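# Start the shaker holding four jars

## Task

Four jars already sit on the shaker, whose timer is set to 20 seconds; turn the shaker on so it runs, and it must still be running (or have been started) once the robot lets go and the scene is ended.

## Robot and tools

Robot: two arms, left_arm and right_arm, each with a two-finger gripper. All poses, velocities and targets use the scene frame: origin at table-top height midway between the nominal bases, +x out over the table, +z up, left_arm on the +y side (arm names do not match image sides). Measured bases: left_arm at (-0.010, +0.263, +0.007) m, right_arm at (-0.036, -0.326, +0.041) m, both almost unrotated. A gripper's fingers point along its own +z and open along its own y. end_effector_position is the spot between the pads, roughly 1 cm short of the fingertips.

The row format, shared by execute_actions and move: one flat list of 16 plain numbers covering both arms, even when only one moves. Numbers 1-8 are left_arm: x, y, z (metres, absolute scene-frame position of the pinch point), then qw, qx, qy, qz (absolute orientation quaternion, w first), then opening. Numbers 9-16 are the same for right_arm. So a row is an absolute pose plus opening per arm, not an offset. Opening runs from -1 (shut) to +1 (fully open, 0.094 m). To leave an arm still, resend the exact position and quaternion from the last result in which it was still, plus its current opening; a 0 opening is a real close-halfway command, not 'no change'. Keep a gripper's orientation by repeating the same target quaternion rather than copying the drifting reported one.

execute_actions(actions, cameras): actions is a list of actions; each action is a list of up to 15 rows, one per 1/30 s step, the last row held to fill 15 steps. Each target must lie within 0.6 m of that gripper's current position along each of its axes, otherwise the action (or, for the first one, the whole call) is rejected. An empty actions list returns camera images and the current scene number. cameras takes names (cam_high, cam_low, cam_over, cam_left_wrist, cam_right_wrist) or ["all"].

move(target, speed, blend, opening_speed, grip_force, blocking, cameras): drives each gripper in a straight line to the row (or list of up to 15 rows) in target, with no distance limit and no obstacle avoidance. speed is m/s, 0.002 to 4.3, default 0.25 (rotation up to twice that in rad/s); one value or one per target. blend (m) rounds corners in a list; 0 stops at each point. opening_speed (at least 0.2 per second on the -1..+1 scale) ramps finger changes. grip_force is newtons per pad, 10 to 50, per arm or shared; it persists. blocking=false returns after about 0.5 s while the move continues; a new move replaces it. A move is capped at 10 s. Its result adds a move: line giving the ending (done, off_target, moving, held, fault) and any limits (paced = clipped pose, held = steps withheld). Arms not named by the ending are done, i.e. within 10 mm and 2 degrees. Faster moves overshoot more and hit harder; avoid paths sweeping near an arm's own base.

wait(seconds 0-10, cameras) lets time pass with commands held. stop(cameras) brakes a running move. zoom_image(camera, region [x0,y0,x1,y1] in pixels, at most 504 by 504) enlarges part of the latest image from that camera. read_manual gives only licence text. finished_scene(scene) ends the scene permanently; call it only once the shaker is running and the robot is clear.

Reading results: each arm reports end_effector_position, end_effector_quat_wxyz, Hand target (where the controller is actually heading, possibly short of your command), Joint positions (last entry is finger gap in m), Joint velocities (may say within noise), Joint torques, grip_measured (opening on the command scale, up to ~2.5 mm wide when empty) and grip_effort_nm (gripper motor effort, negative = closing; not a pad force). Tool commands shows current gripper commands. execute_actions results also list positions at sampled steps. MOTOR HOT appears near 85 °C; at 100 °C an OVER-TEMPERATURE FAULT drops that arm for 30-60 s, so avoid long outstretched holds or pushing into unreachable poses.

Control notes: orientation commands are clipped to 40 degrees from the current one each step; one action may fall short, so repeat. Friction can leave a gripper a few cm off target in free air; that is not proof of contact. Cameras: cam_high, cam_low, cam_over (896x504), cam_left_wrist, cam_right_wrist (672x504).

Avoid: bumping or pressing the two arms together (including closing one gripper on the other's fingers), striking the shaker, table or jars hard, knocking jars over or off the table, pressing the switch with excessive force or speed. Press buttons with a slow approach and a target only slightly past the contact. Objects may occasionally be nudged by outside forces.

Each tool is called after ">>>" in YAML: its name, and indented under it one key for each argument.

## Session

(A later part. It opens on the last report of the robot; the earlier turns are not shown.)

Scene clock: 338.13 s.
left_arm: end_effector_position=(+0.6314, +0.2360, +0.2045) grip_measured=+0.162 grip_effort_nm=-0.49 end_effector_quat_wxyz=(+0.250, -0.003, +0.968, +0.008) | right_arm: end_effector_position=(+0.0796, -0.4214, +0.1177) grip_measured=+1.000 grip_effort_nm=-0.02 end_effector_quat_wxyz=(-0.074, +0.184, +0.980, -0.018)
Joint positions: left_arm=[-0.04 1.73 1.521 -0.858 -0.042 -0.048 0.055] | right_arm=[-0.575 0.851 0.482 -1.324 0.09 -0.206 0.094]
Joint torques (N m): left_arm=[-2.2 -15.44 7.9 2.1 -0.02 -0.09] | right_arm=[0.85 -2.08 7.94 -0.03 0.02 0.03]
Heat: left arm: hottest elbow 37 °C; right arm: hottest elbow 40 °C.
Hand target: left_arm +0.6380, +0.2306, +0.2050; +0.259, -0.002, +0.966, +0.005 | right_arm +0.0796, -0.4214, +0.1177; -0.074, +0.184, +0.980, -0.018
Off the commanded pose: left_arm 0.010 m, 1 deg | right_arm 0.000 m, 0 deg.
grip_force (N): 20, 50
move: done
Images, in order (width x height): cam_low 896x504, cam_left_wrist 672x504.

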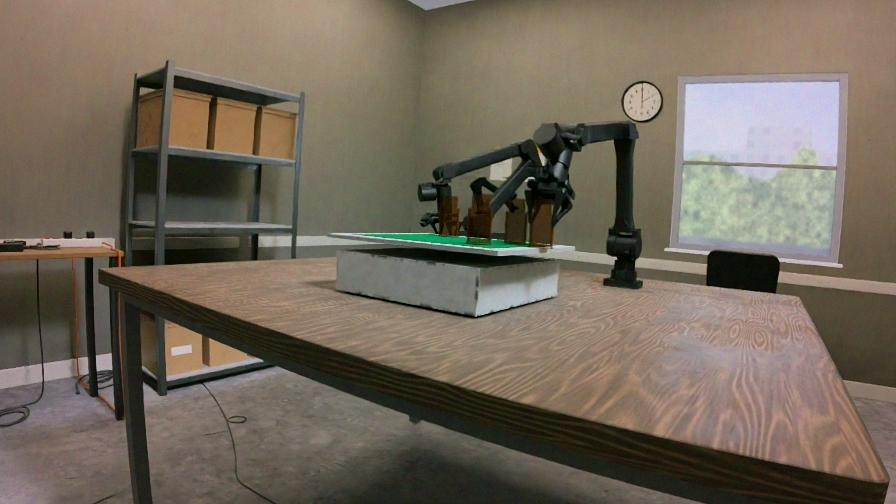

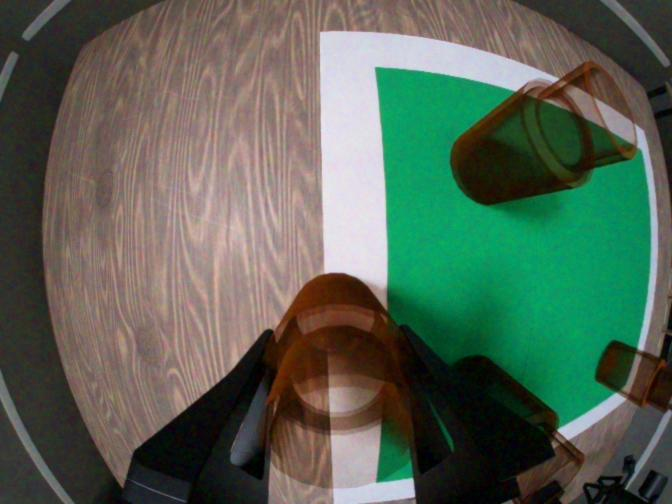

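>>> move:
  target:
    - [0.638, 0.2300, 0.335, 0.2588, 0.0, 0.9659, 0.0, -0.06, 0.0796, -0.4214, 0.1177, -0.074, 0.184, 0.980, -0.018, 1.0]
    - [0.642, -0.010, 0.335, 0.2549, 0.1677, 0.9512, -0.0449, -0.06, 0.0796, -0.4214, 0.1177, -0.074, 0.184, 0.980, -0.018, 1.0]
    - [0.642, -0.010, 0.226, 0.2549, 0.1677, 0.9512, -0.0449, -0.06, 0.0796, -0.4214, 0.1177, -0.074, 0.184, 0.980, -0.018, 1.0]
  speed: [0.12, 0.2, 0.15]
  blend: [0.03, 0.03, 0]
  cameras: ["cam_left_wrist", "cam_low", "cam_over"]

>>> zoom_image:
  camera: "cam_low"
  region: [400, 110, 600, 270]

Scene clock: 381.13 s.
left_arm: end_effector_position=(+0.6344, -0.0103, +0.2106) grip_measured=+0.161 grip_effort_nm=-0.49 end_effector_quat_wxyz=(+0.232, +0.170, +0.957, -0.043) | right_arm: end_effector_position=(+0.0796, -0.4214, +0.1177) grip_measured=+1.000 grip_effort_nm=-0.01 end_effector_quat_wxyz=(-0.074, +0.184, +0.980, -0.018)
Joint positions: left_arm=[-0.393 1.897 1.783 -0.982 -0.022 -0.048 0.055] | right_arm=[-0.575 0.851 0.482 -1.324 0.09 -0.206 0.094]
Joint torques (N m): left_arm=[-1.55 -19.43 8.4 2.29 -0.02 0.03] | right_arm=[0.85 -2.08 7.94 -0.03 0.02 0.03]
Heat: left arm: hottest elbow 38 °C; right arm: hottest elbow 40 °C.
Hand target: left_arm +0.6424, -0.0130, +0.2248; +0.254, +0.172, +0.951, -0.046 | right_arm +0.0796, -0.4214, +0.1177; -0.074, +0.184, +0.980, -0.018
Off the commanded pose: left_arm 0.017 m, 3 deg | right_arm 0.000 m, 0 deg.
grip_force (N): 20, 50
move: off_target (left_arm)
Images, in order (width x height): cam_low 896x504, cam_over 896x504, cam_left_wrist 672x504.

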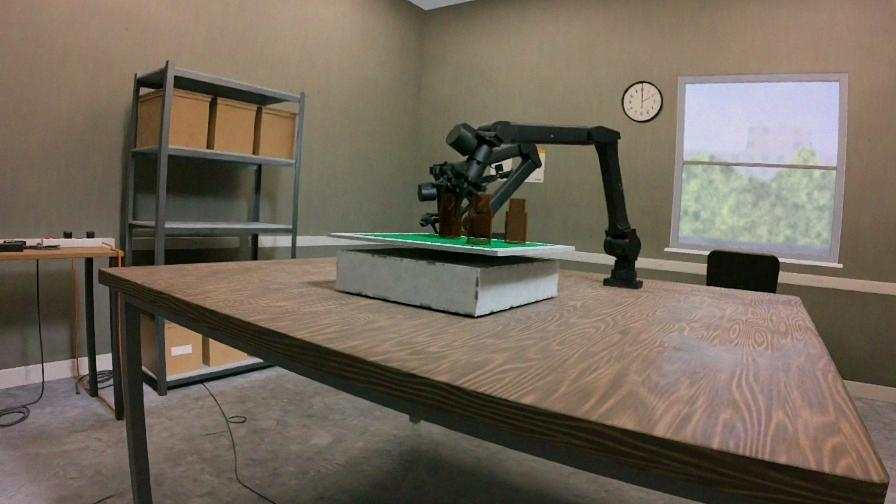

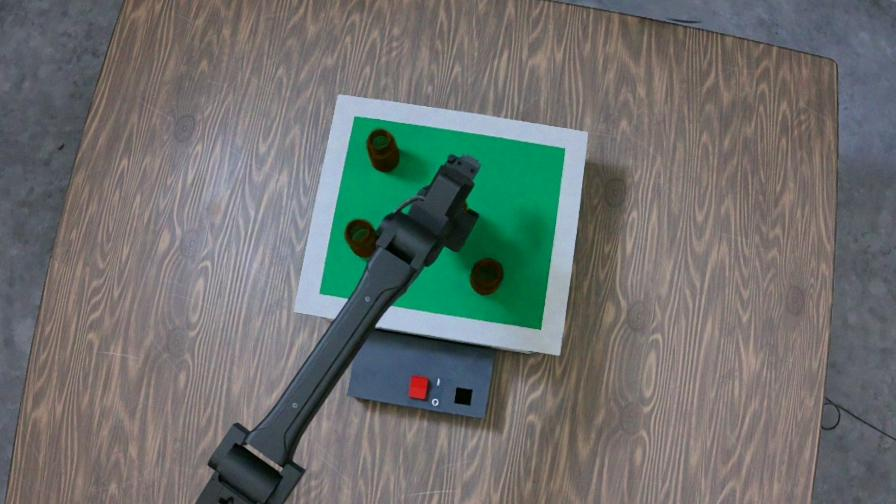

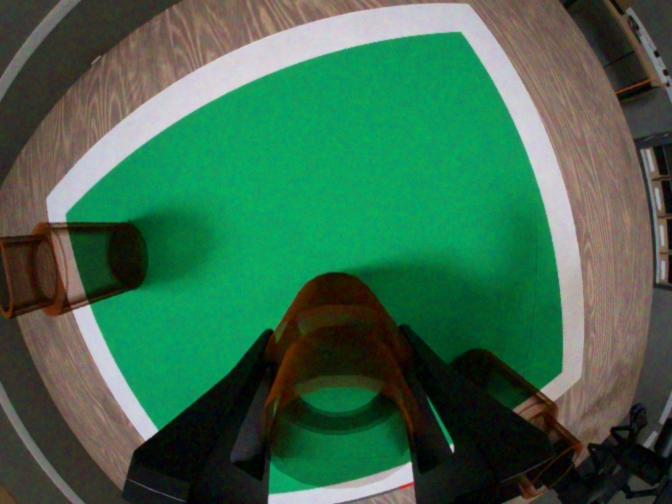

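Scaled by 2.520 from the camera's 896x504 image, which has a finer 1280x720 frame.

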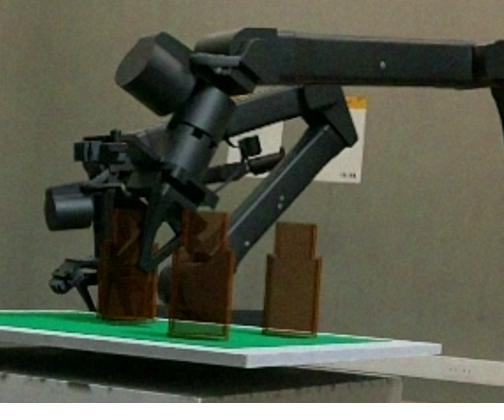

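>>> move:
  target: [0.642, -0.010, 0.2170, 0.2714, 0.1669, 0.9467, -0.0478, -0.06, 0.0796, -0.4214, 0.1177, -0.074, 0.184, 0.980, -0.018, 1.0]
  speed: 0.04
  cameras: ["cam_left_wrist", "cam_low"]

>>> zoom_image:
  camera: "cam_low"
  region: [400, 150, 560, 270]

Scene clock: 389.67 s.
left_arm: end_effector_position=(+0.6358, -0.0141, +0.2055) grip_measured=+0.161 grip_effort_nm=-0.49 end_effector_quat_wxyz=(+0.255, +0.176, +0.950, -0.044) | right_arm: end_effector_position=(+0.0796, -0.4214, +0.1177) grip_measured=+1.000 grip_effort_nm=-0.02 end_effector_quat_wxyz=(-0.074, +0.184, +0.980, -0.018)
Joint positions: left_arm=[-0.399 1.881 1.73 -0.898 -0.03 -0.038 0.055] | right_arm=[-0.575 0.851 0.482 -1.324 0.09 -0.206 0.094]
Joint torques (N m): left_arm=[-1.26 -19.6 7.6 2.19 -0.11 -0.01] | right_arm=[0.85 -2.08 7.94 -0.05 0.02 0.03]
Heat: left arm: hottest elbow 38 °C; right arm: hottest elbow 40 °C.
Hand target: left_arm +0.6405, -0.0133, +0.2167; +0.272, +0.175, +0.945, -0.045 | right_arm +0.0796, -0.4214, +0.1177; -0.074, +0.184, +0.980, -0.018
Off the commanded pose: left_arm 0.014 m, 2 deg | right_arm 0.000 m, 0 deg.
grip_force (N): 20, 50
move: off_target (left_arm)
Images, in order (width x height): cam_low 896x504, cam_left_wrist 672x504.

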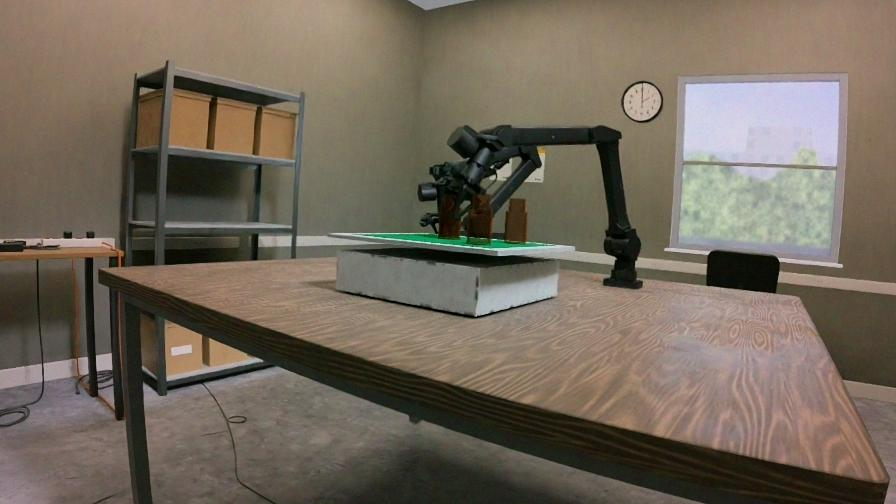

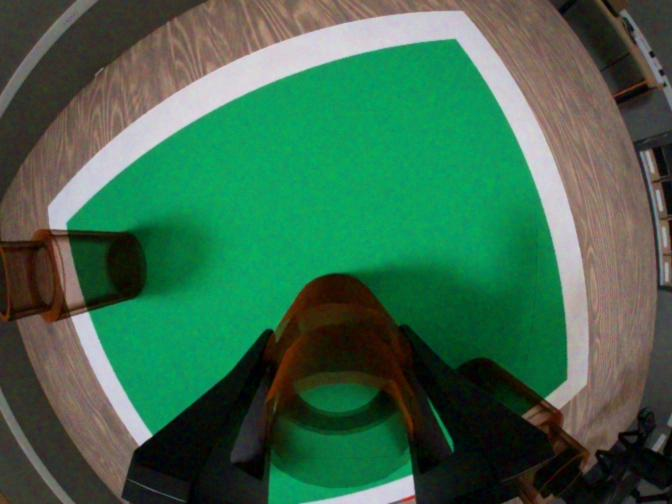

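Scaled by 3.150 from the camera's 896x504 image, which has a finer 1280x720 frame.

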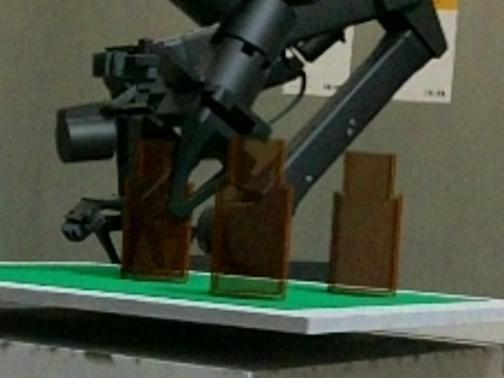

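>>> move:
  target:
    - [0.642, -0.010, 0.2130, 0.2714, 0.1669, 0.9467, -0.0478, -0.06, 0.0796, -0.4214, 0.1177, -0.074, 0.184, 0.980, -0.018, 1.0]
    - [0.642, -0.010, 0.2130, 0.2714, 0.1669, 0.9467, -0.0478, 1.0, 0.0796, -0.4214, 0.1177, -0.074, 0.184, 0.980, -0.018, 1.0]
  speed: 0.04
  opening_speed: 0.6
  cameras: ["cam_left_wrist", "cam_low"]

>>> zoom_image:
  camera: "cam_low"
  region: [400, 150, 560, 270]

Scene clock: 433.50 s.
left_arm: end_effector_position=(+0.6348, -0.0145, +0.2019) grip_measured=+0.997 grip_effort_nm=0.13 end_effector_quat_wxyz=(+0.255, +0.177, +0.950, -0.046) | right_arm: end_effector_position=(+0.0796, -0.4214, +0.1177) grip_measured=+1.000 grip_effort_nm=-0.01 end_effector_quat_wxyz=(-0.074, +0.184, +0.980, -0.018)
Joint positions: left_arm=[-0.399 1.879 1.718 -0.885 -0.025 -0.038 0.094] | right_arm=[-0.575 0.851 0.482 -1.324 0.09 -0.206 0.094]
Joint torques (N m): left_arm=[-0.73 -19.25 7.91 2.13 0.05 -0.11] | right_arm=[0.85 -2.08 7.95 -0.03 0.02 0.03]
Heat: left arm: hottest elbow 36 °C; right arm: hottest elbow 40 °C.
Hand target: left_arm +0.6420, -0.0109, +0.2126; +0.271, +0.168, +0.947, -0.050 | right_arm +0.0796, -0.4214, +0.1177; -0.074, +0.184, +0.980, -0.018
Off the commanded pose: left_arm 0.014 m, 2 deg | right_arm 0.000 m, 0 deg.
grip_force (N): 20, 50
move: off_target (left_arm)
Images, in order (width x height): cam_low 896x504, cam_left_wrist 672x504.

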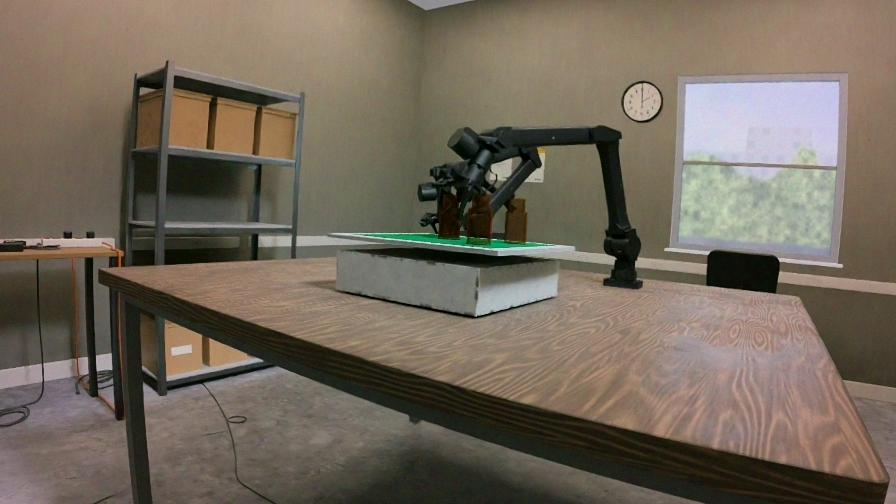

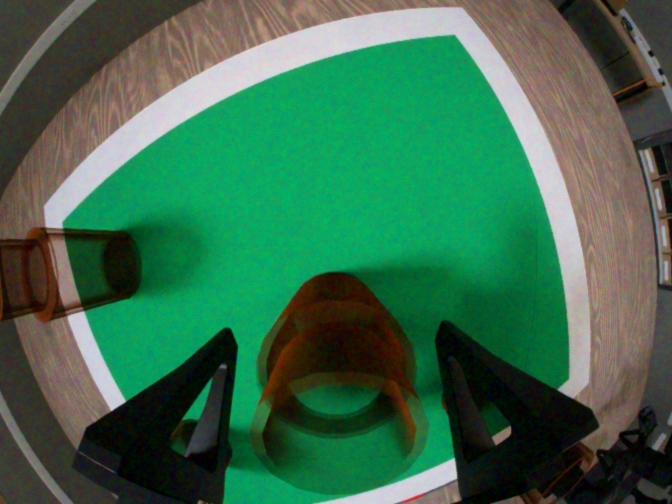

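Scaled by 3.150 from the camera's 896x504 image, which has a finer 1280x720 frame.

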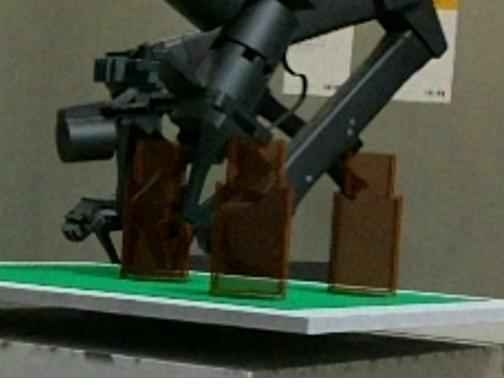

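>>> move:
  target:
    - [0.642, -0.0109, 0.335, 0.2714, 0.1669, 0.9467, -0.0478, 1.0, 0.0796, -0.4214, 0.1177, -0.074, 0.184, 0.980, -0.018, 1.0]
    - [0.275, 0.0, 0.25, 0.2588, 0.0, 0.9659, 0.0, -1.0, 0.0796, -0.4214, 0.1177, -0.074, 0.184, 0.980, -0.018, 1.0]
  speed: [0.12, 0.3]
  blend: [0.03, 0]
  opening_speed: 1.5
  cameras: ["cam_left_wrist", "cam_low", "cam_over"]

>>> zoom_image:
  camera: "cam_left_wrist"
  region: [180, 100, 500, 380]

>>> zoom_image:
  camera: "cam_over"
  region: [280, 80, 600, 430]

Scene clock: 469.47 s.
left_arm: end_effector_position=(+0.2787, +0.0025, +0.2498) grip_measured=-0.409 grip_effort_nm=-0.17 end_effector_quat_wxyz=(+0.260, +0.002, +0.966, +0.005) | right_arm: end_effector_position=(+0.0796, -0.4214, +0.1177) grip_measured=+1.000 grip_effort_nm=-0.02 end_effector_quat_wxyz=(-0.074, +0.184, +0.980, -0.018)
Joint positions: left_arm=[-0.901 1.144 1.038 -1.131 -0.415 -0.838 0.028] | right_arm=[-0.575 0.851 0.482 -1.324 0.09 -0.206 0.094]
Joint velocities: left_arm=[-0.005 -0.005 -0.002 -0.017 -0.037 -0.051 -0.01] | right_arm=[within noise]
Joint torques (N m): left_arm=[-2.49 -6.95 7.79 0.44 -0.57 -0.13] | right_arm=[0.85 -2.08 7.94 -0.05 0.02 0.03]
Heat: left arm: hottest elbow 37 °C; right arm: hottest elbow 40 °C.
Hand target: left_arm +0.2753, +0.0015, +0.2538; +0.261, +0.002, +0.965, +0.004 | right_arm +0.0796, -0.4214, +0.1177; -0.074, +0.184, +0.980, -0.018
Off the commanded pose: left_arm 0.005 m, 1 deg | right_arm 0.000 m, 0 deg.
grip_force (N): 20, 50
move: moving (left_arm; no rest 5 s after the path's end)
Images, in order (width x height): cam_low 896x504, cam_over 896x504, cam_left_wrist 672x504.

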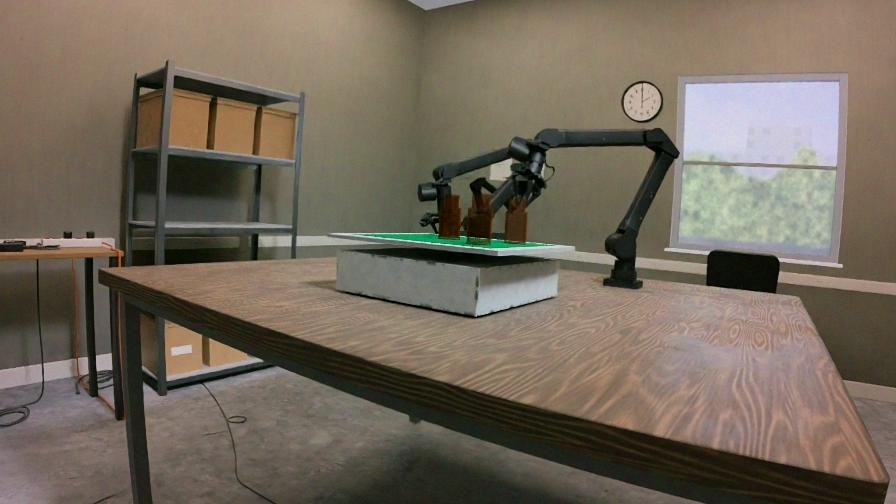

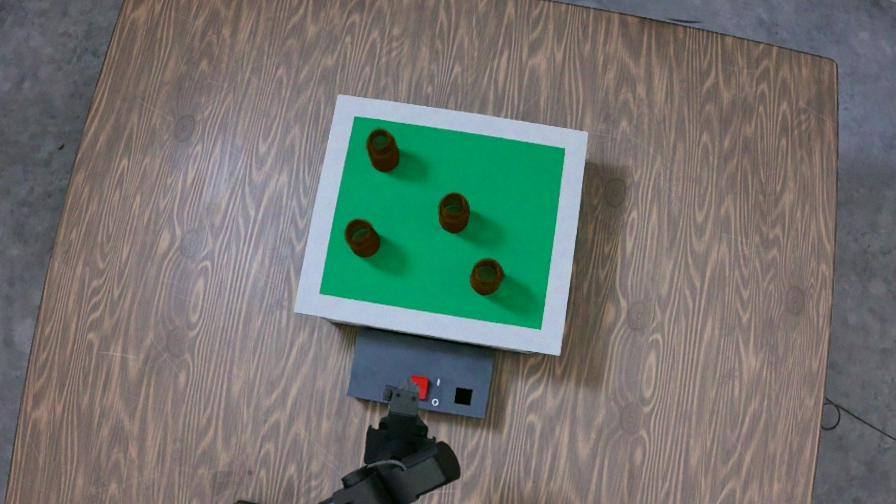

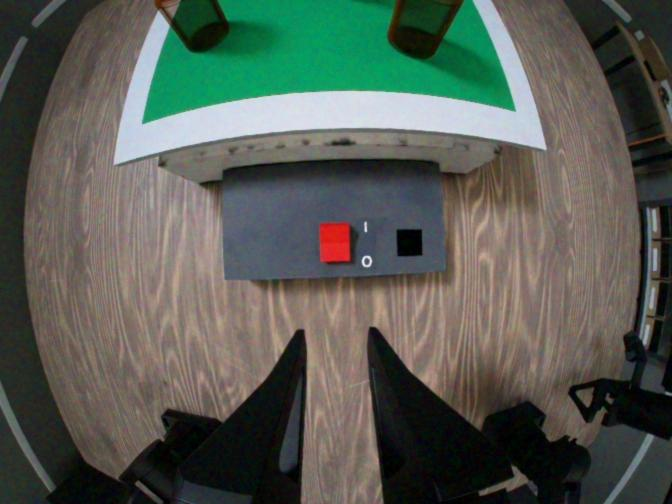

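Scaled by 1.575 from the camera's 672x504 image, which has a finer 960x720 frame.

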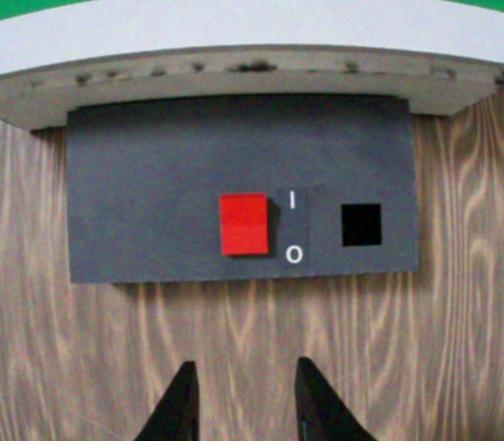

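Scaled by 1.440 from the camera's 896x504 image, which has a finer 1280x720 frame.

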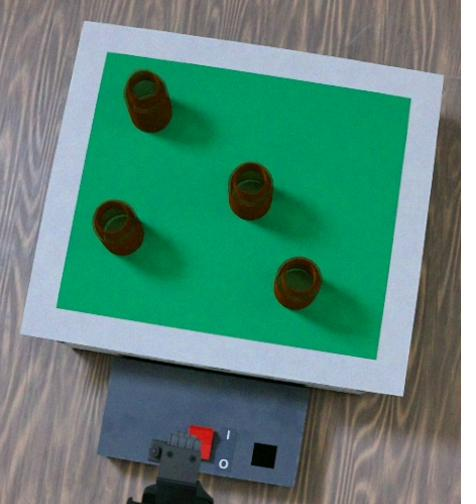

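>>> move:
  target: [0.335, 0.003, 0.12, 0.2588, 0.0, 0.9659, 0.0, -1.0, 0.0796, -0.4214, 0.1177, -0.074, 0.184, 0.980, -0.018, 1.0]
  speed: 0.15
  grip_force: [40, 50]
  cameras: ["cam_left_wrist", "cam_over"]

>>> zoom_image:
  camera: "cam_left_wrist"
  region: [200, 180, 480, 400]

>>> zoom_image:
  camera: "cam_over"
  region: [330, 320, 510, 430]

Scene clock: 493.53 s.
left_arm: end_effector_position=(+0.3298, +0.0103, +0.1183) grip_measured=-0.988 grip_effort_nm=-0.65 end_effector_quat_wxyz=(+0.253, -0.011, +0.967, +0.005) | right_arm: end_effector_position=(+0.0796, -0.4214, +0.1177) grip_measured=+1.000 grip_effort_nm=-0.01 end_effector_quat_wxyz=(-0.074, +0.184, +0.980, -0.018)
Joint positions: left_arm=[-0.772 1.334 0.835 -0.704 -0.364 -0.739 0.001] | right_arm=[-0.575 0.851 0.482 -1.324 0.09 -0.206 0.094]
Joint torques (N m): left_arm=[-0.73 -7.88 7.05 1.8 -0.09 0.07] | right_arm=[0.85 -2.08 7.94 -0.03 0.02 0.03]
Heat: left arm: hottest elbow 37 °C; right arm: hottest elbow 40 °C.
Hand target: left_arm +0.3365, +0.0081, +0.1202; +0.258, -0.011, +0.966, -0.001 | right_arm +0.0796, -0.4214, +0.1177; -0.074, +0.184, +0.980, -0.018
Off the commanded pose: left_arm 0.009 m, 2 deg | right_arm 0.000 m, 0 deg.
grip_force (N): 40, 50
move: done
Images, in order (width x height): cam_over 896x504, cam_left_wrist 672x504.

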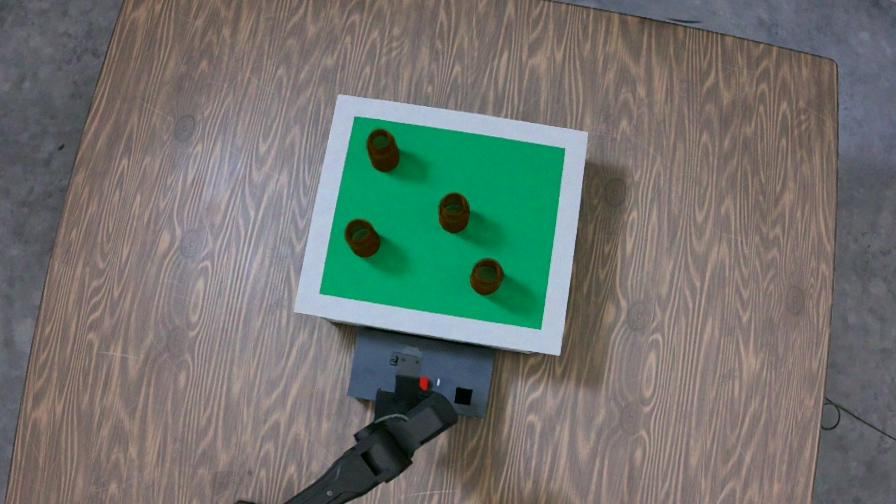

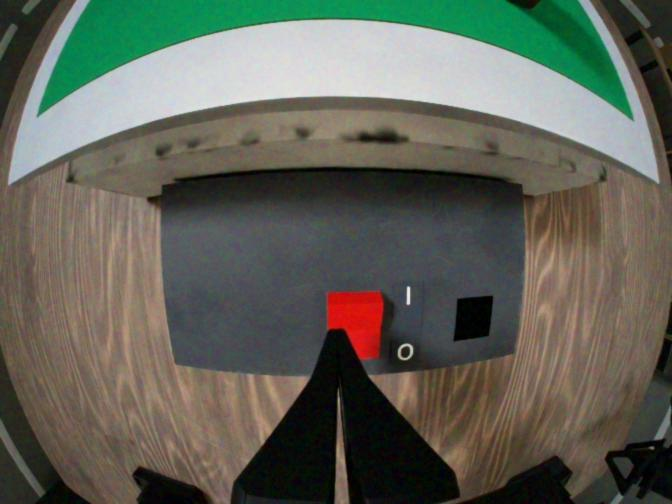

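Scaled by 1.800 from the camera's 672x504 image, which has a finer 960x720 frame.

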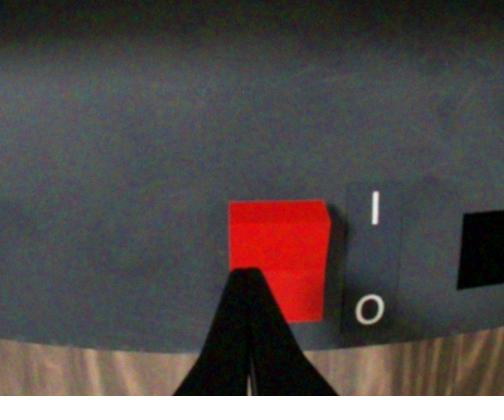

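Scaled by 2.800 from the camera's 896x504 image, which has a finer 1280x720 frame.

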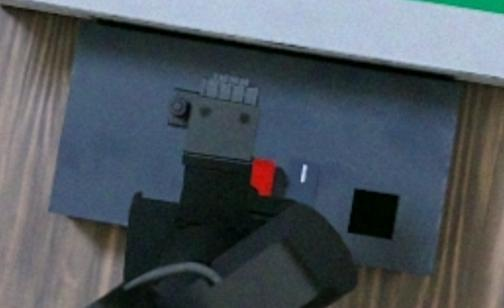

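>>> move:
  target: [0.340, -0.003, 0.096, 0.2588, 0.0, 0.9659, 0.0, -1.0, 0.0796, -0.4214, 0.1177, -0.074, 0.184, 0.980, -0.018, 1.0]
  speed: 0.08
  cameras: ["cam_left_wrist"]

>>> zoom_image:
  camera: "cam_left_wrist"
  region: [240, 230, 440, 400]

Scene clock: 515.93 s.
left_arm: end_effector_position=(+0.3366, +0.0036, +0.0952) grip_measured=-0.988 grip_effort_nm=-0.65 end_effector_quat_wxyz=(+0.253, -0.006, +0.967, +0.006) | right_arm: end_effector_position=(+0.0796, -0.4214, +0.1177) grip_measured=+1.000 grip_effort_nm=-0.02 end_effector_quat_wxyz=(-0.074, +0.184, +0.980, -0.018)
Joint positions: left_arm=[-0.772 1.396 0.825 -0.632 -0.364 -0.729 0.001] | right_arm=[-0.575 0.851 0.482 -1.324 0.09 -0.206 0.094]
Joint torques (N m): left_arm=[-1.9 -8.35 6.68 1.81 -0.25 0.08] | right_arm=[0.79 -2.08 7.94 -0.03 0.02 0.03]
Heat: left arm: hottest elbow 37 °C; right arm: hottest elbow 40 °C.
Hand target: left_arm +0.3396, -0.0024, +0.0959; +0.258, +0.000, +0.966, +0.000 | right_arm +0.0796, -0.4214, +0.1177; -0.074, +0.184, +0.980, -0.018
Off the commanded pose: left_arm 0.007 m, 1 deg | right_arm 0.000 m, 0 deg.
grip_force (N): 40, 50
move: done
Images, in order (width x height): cam_left_wrist 672x504.

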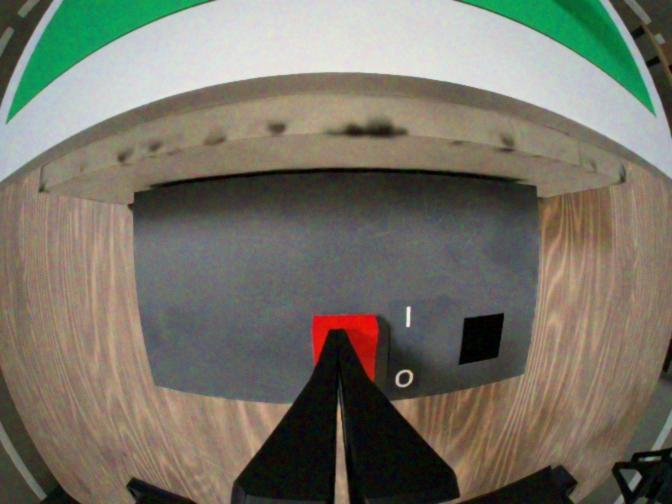

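Scaled by 2.520 from the camera's 672x504 image, which has a finer 960x720 frame.

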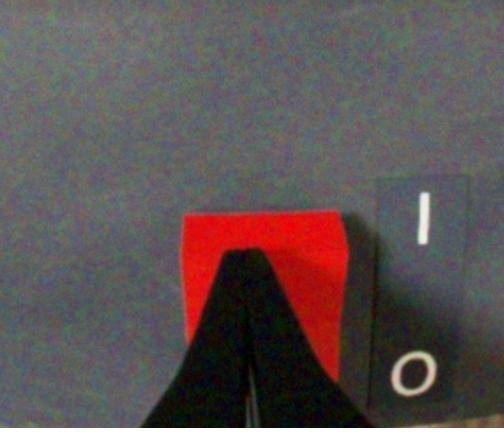

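>>> move:
  target: [0.340, -0.004, 0.081, 0.2588, 0.0, 0.9659, 0.0, -1.0, 0.0796, -0.4214, 0.1177, -0.074, 0.184, 0.980, -0.018, 1.0]
  speed: 0.04
  cameras: ["cam_left_wrist"]

>>> zoom_image:
  camera: "cam_left_wrist"
  region: [240, 230, 440, 400]

Scene clock: 524.77 s.
left_arm: end_effector_position=(+0.3392, -0.0005, +0.0898) grip_measured=-0.988 grip_effort_nm=-0.65 end_effector_quat_wxyz=(+0.261, -0.007, +0.965, -0.001) | right_arm: end_effector_position=(+0.0796, -0.4214, +0.1177) grip_measured=+1.000 grip_effort_nm=-0.02 end_effector_quat_wxyz=(-0.074, +0.184, +0.980, -0.018)
Joint positions: left_arm=[-0.775 1.408 0.814 -0.588 -0.366 -0.729 0.001] | right_arm=[-0.575 0.851 0.482 -1.324 0.09 -0.206 0.094]
Joint torques (N m): left_arm=[-2.08 -7.06 6.06 1.91 -0.23 0.06] | right_arm=[0.85 -2.08 7.94 -0.03 0.02 0.03]
Heat: left arm: hottest elbow 37 °C; right arm: hottest elbow 40 °C.
Hand target: left_arm +0.3388, -0.0045, +0.0809; +0.259, +0.002, +0.966, +0.000 | right_arm +0.0796, -0.4214, +0.1177; -0.074, +0.184, +0.980, -0.018
Off the commanded pose: left_arm 0.010 m, 1 deg | right_arm 0.000 m, 0 deg.
grip_force (N): 40, 50
move: done
Images, in order (width x height): cam_left_wrist 672x504.

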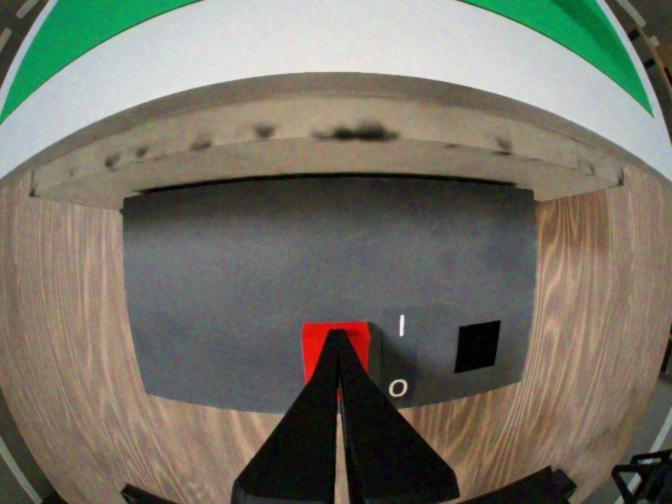

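Scaled by 2.520 from the camera's 672x504 image, which has a finer 960x720 frame.

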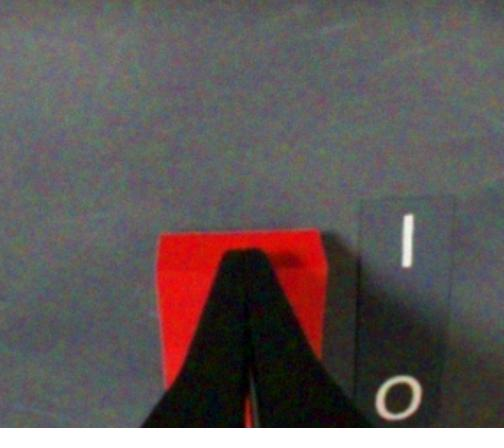

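>>> move:
  target:
    - [0.334, -0.004, 0.094, 0.2588, 0.0, 0.9659, 0.0, -1.0, 0.0796, -0.4214, 0.1177, -0.074, 0.184, 0.980, -0.018, 1.0]
    - [0.334, -0.004, 0.069, 0.2588, 0.0, 0.9659, 0.0, -1.0, 0.0796, -0.4214, 0.1177, -0.074, 0.184, 0.980, -0.018, 1.0]
  speed: 0.04
  cameras: ["cam_left_wrist", "cam_low"]

>>> zoom_image:
  camera: "cam_left_wrist"
  region: [240, 230, 440, 400]

Scene clock: 535.37 s.
left_arm: end_effector_position=(+0.3419, -0.0003, +0.0861) grip_measured=-0.988 grip_effort_nm=-0.65 end_effector_quat_wxyz=(+0.274, -0.010, +0.962, -0.003) | right_arm: end_effector_position=(+0.0796, -0.4214, +0.1177) grip_measured=+1.000 grip_effort_nm=-0.02 end_effector_quat_wxyz=(-0.074, +0.184, +0.980, -0.018)
Joint positions: left_arm=[-0.776 1.413 0.797 -0.543 -0.382 -0.729 0.001] | right_arm=[-0.575 0.851 0.482 -1.324 0.09 -0.206 0.094]
Joint torques (N m): left_arm=[-2.61 -6.65 5.44 1.51 -0.15 -0.05] | right_arm=[0.85 -2.14 7.94 -0.03 0.02 0.03]
Heat: left arm: hottest elbow 36 °C; right arm: hottest elbow 40 °C.
Hand target: left_arm +0.3357, -0.0016, +0.0712; +0.263, -0.002, +0.965, +0.003 | right_arm +0.0796, -0.4214, +0.1177; -0.074, +0.184, +0.980, -0.018
Off the commanded pose: left_arm 0.019 m, 2 deg | right_arm 0.000 m, 0 deg.
grip_force (N): 40, 50
move: off_target (left_arm)
Images, in order (width x height): cam_low 896x504, cam_left_wrist 672x504.

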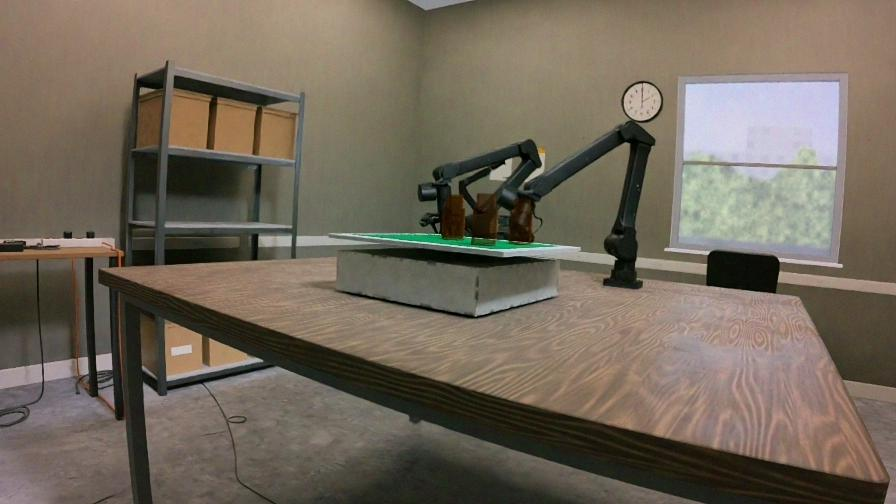

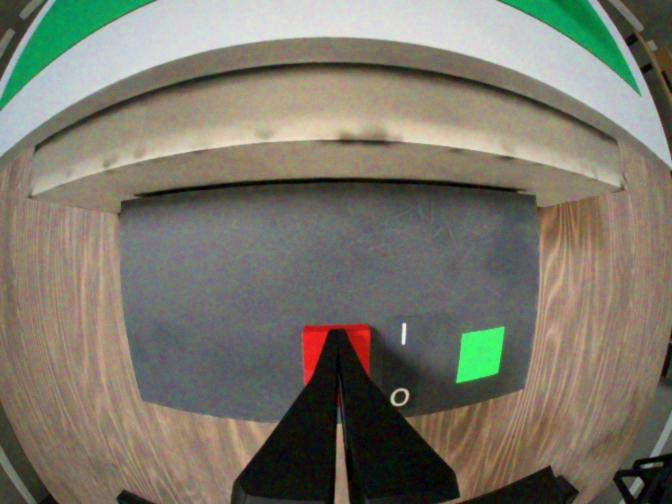

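Scaled by 2.520 from the camera's 672x504 image, which has a finer 960x720 frame.

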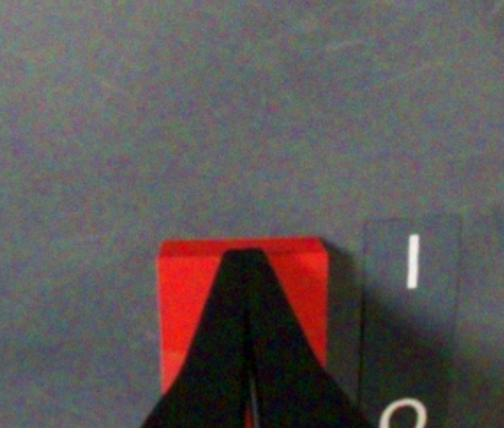

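>>> move:
  target:
    - [0.334, -0.004, 0.11, 0.2588, 0.0, 0.9659, 0.0, -1.0, 0.0796, -0.4214, 0.1177, -0.074, 0.184, 0.980, -0.018, 1.0]
    - [0.22, 0.06, 0.20, 0.2588, 0.0, 0.9659, 0.0, -1.0, 0.0796, -0.4214, 0.1177, -0.074, 0.184, 0.980, -0.018, 1.0]
  speed: [0.08, 0.15]
  blend: [0.01, 0]
  cameras: ["cam_left_wrist", "cam_low", "cam_over"]

>>> zoom_image:
  camera: "cam_over"
  region: [280, 80, 600, 430]

Scene clock: 542.93 s.
left_arm: end_effector_position=(+0.2190, +0.0556, +0.1942) grip_measured=-0.988 grip_effort_nm=-0.65 end_effector_quat_wxyz=(+0.254, +0.014, +0.967, -0.001) | right_arm: end_effector_position=(+0.0796, -0.4214, +0.1177) grip_measured=+1.000 grip_effort_nm=-0.02 end_effector_quat_wxyz=(-0.074, +0.184, +0.980, -0.018)
Joint positions: left_arm=[-0.947 0.937 0.76 -1.074 -0.409 -0.864 0.001] | right_arm=[-0.575 0.851 0.482 -1.324 0.09 -0.206 0.094]
Joint torques (N m): left_arm=[-2.43 -3.66 7.95 0.43 -0.57 -0.13] | right_arm=[0.79 -2.08 7.94 -0.03 0.02 0.03]
Heat: left arm: hottest elbow 36 °C; right arm: hottest elbow 40 °C.
Hand target: left_arm +0.2171, +0.0541, +0.1992; +0.256, +0.013, +0.967, -0.003 | right_arm +0.0796, -0.4214, +0.1177; -0.074, +0.184, +0.980, -0.018
Off the commanded pose: left_arm 0.007 m, 2 deg | right_arm 0.000 m, 0 deg.
grip_force (N): 40, 50
move: done
Images, in order (width x height): cam_low 896x504, cam_over 896x504, cam_left_wrist 672x504.

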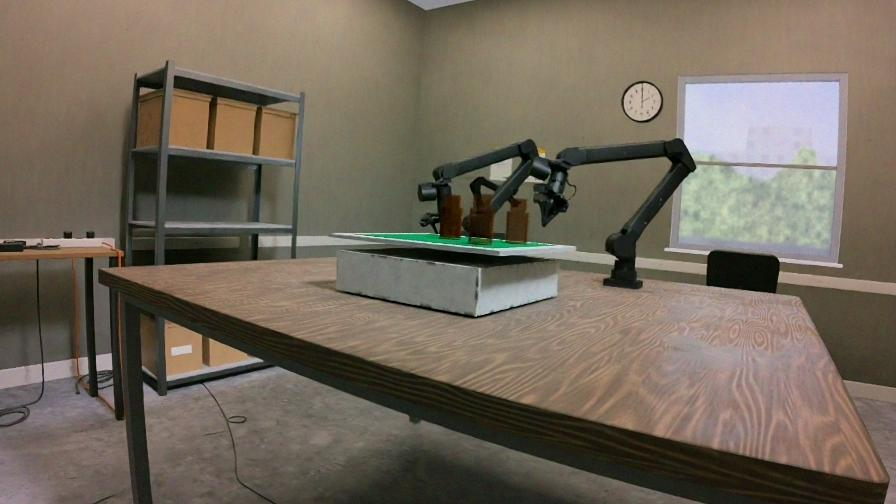

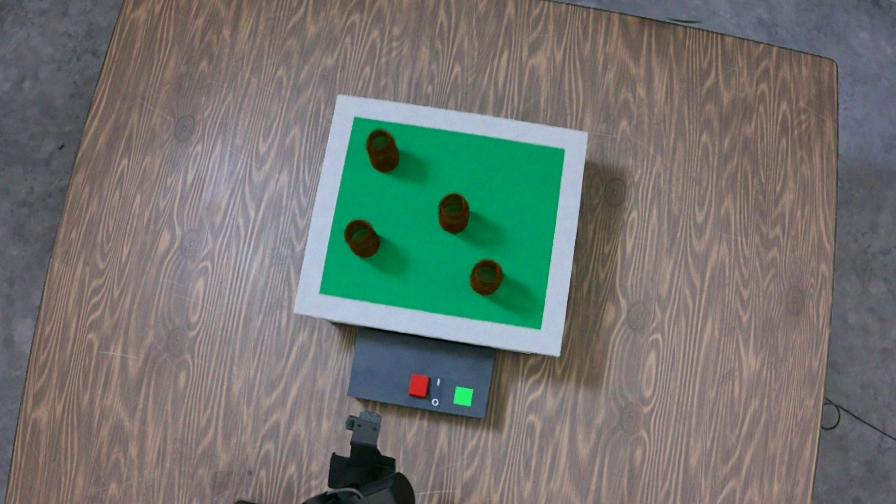

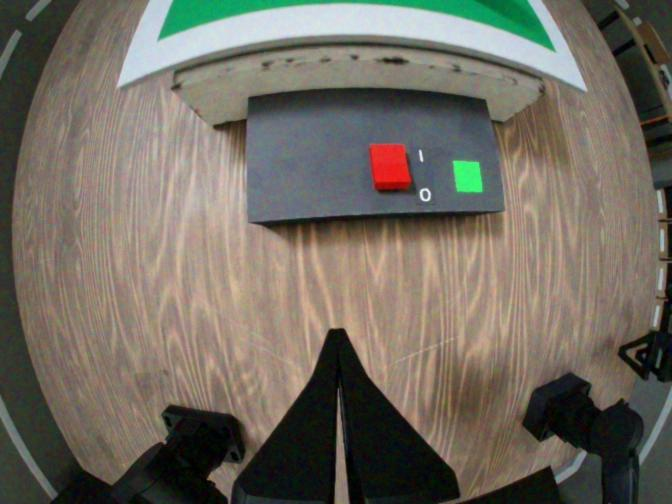

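Scaled by 1.440 from the camera's 896x504 image, which has a finer 1280x720 frame.

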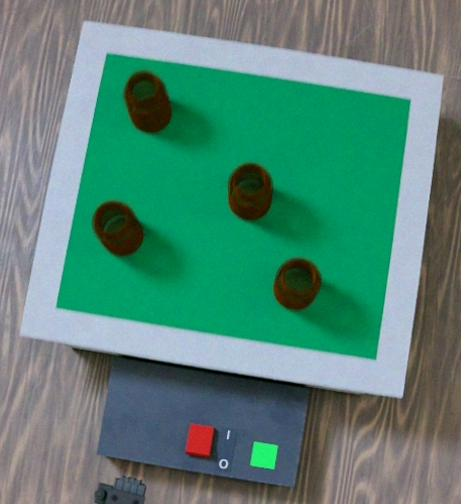

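>>> wait:
  seconds: 10
  cameras: ["cam_over"]

Scene clock: 555.30 s.
left_arm: end_effector_position=(+0.2190, +0.0556, +0.1942) grip_measured=-0.988 grip_effort_nm=-0.65 end_effector_quat_wxyz=(+0.254, +0.014, +0.967, -0.001) | right_arm: end_effector_position=(+0.0796, -0.4214, +0.1177) grip_measured=+1.000 grip_effort_nm=-0.01 end_effector_quat_wxyz=(-0.074, +0.184, +0.980, -0.018)
Joint positions: left_arm=[-0.947 0.937 0.76 -1.074 -0.409 -0.864 0.001] | right_arm=[-0.575 0.851 0.482 -1.324 0.09 -0.206 0.094]
Joint torques (N m): left_arm=[-2.43 -3.66 7.97 0.43 -0.57 -0.13] | right_arm=[0.85 -2.08 7.92 -0.03 0.02 0.03]
Heat: left arm: hottest elbow 36 °C; right arm: hottest elbow 40 °C.
Hand target: left_arm +0.2171, +0.0541, +0.1992; +0.256, +0.013, +0.967, -0.003 | right_arm +0.0796, -0.4214, +0.1177; -0.074, +0.184, +0.980, -0.018
Tool commands: left_gripper/opening=-1.0 right_gripper/opening=+1.0
Off the commanded pose: left_arm 0.007 m, 2 deg | right_arm 0.000 m, 0 deg.
grip_force (N): 40, 50
wait: 10.00 s; at rest from the start
Images, in order (width x height): cam_over 896x504.

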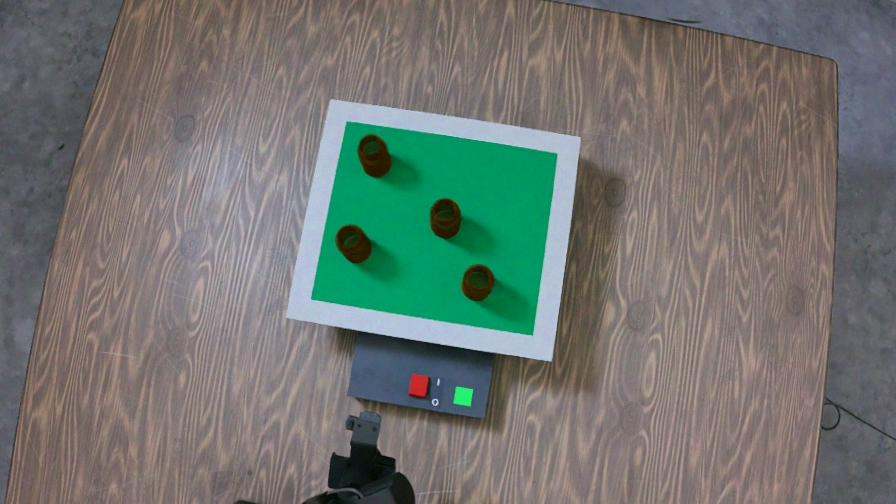

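>>> wait:
  seconds: 4
  cameras: ["cam_over", "cam_low"]

Scene clock: 561.07 s.
left_arm: end_effector_position=(+0.2190, +0.0556, +0.1942) grip_measured=-0.988 grip_effort_nm=-0.65 end_effector_quat_wxyz=(+0.254, +0.014, +0.967, -0.001) | right_arm: end_effector_position=(+0.0796, -0.4214, +0.1177) grip_measured=+1.000 grip_effort_nm=-0.02 end_effector_quat_wxyz=(-0.074, +0.184, +0.980, -0.018)
Joint positions: left_arm=[-0.947 0.937 0.76 -1.074 -0.409 -0.864 0.001] | right_arm=[-0.575 0.851 0.482 -1.324 0.09 -0.206 0.094]
Joint torques (N m): left_arm=[-2.43 -3.66 7.95 0.43 -0.57 -0.13] | right_arm=[0.85 -2.08 7.94 -0.03 0.02 0.03]
Heat: left arm: hottest elbow 36 °C; right arm: hottest elbow 40 °C.
Hand target: left_arm +0.2171, +0.0541, +0.1992; +0.256, +0.013, +0.967, -0.003 | right_arm +0.0796, -0.4214, +0.1177; -0.074, +0.184, +0.980, -0.018
Tool commands: left_gripper/opening=-1.0 right_gripper/opening=+1.0
Off the commanded pose: left_arm 0.007 m, 2 deg | right_arm 0.000 m, 0 deg.
grip_force (N): 40, 50
wait: 4.00 s; at rest from the start
Images, in order (width x height): cam_low 896x504, cam_over 896x504.

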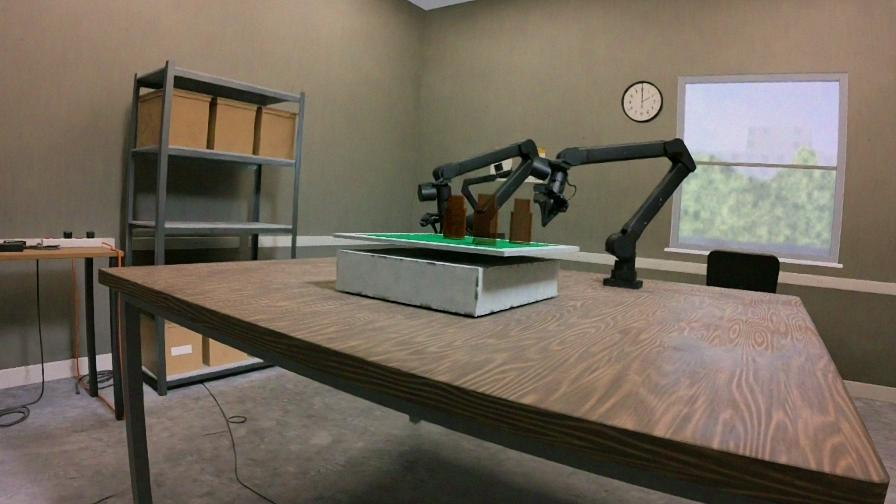

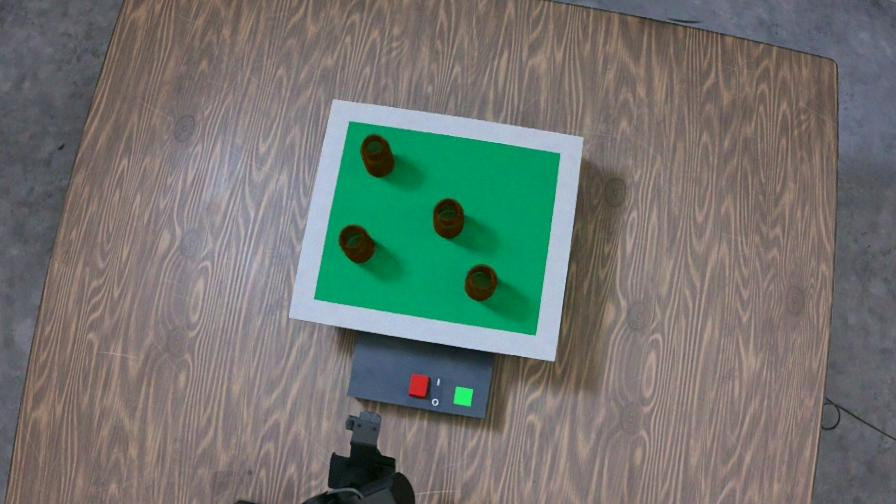

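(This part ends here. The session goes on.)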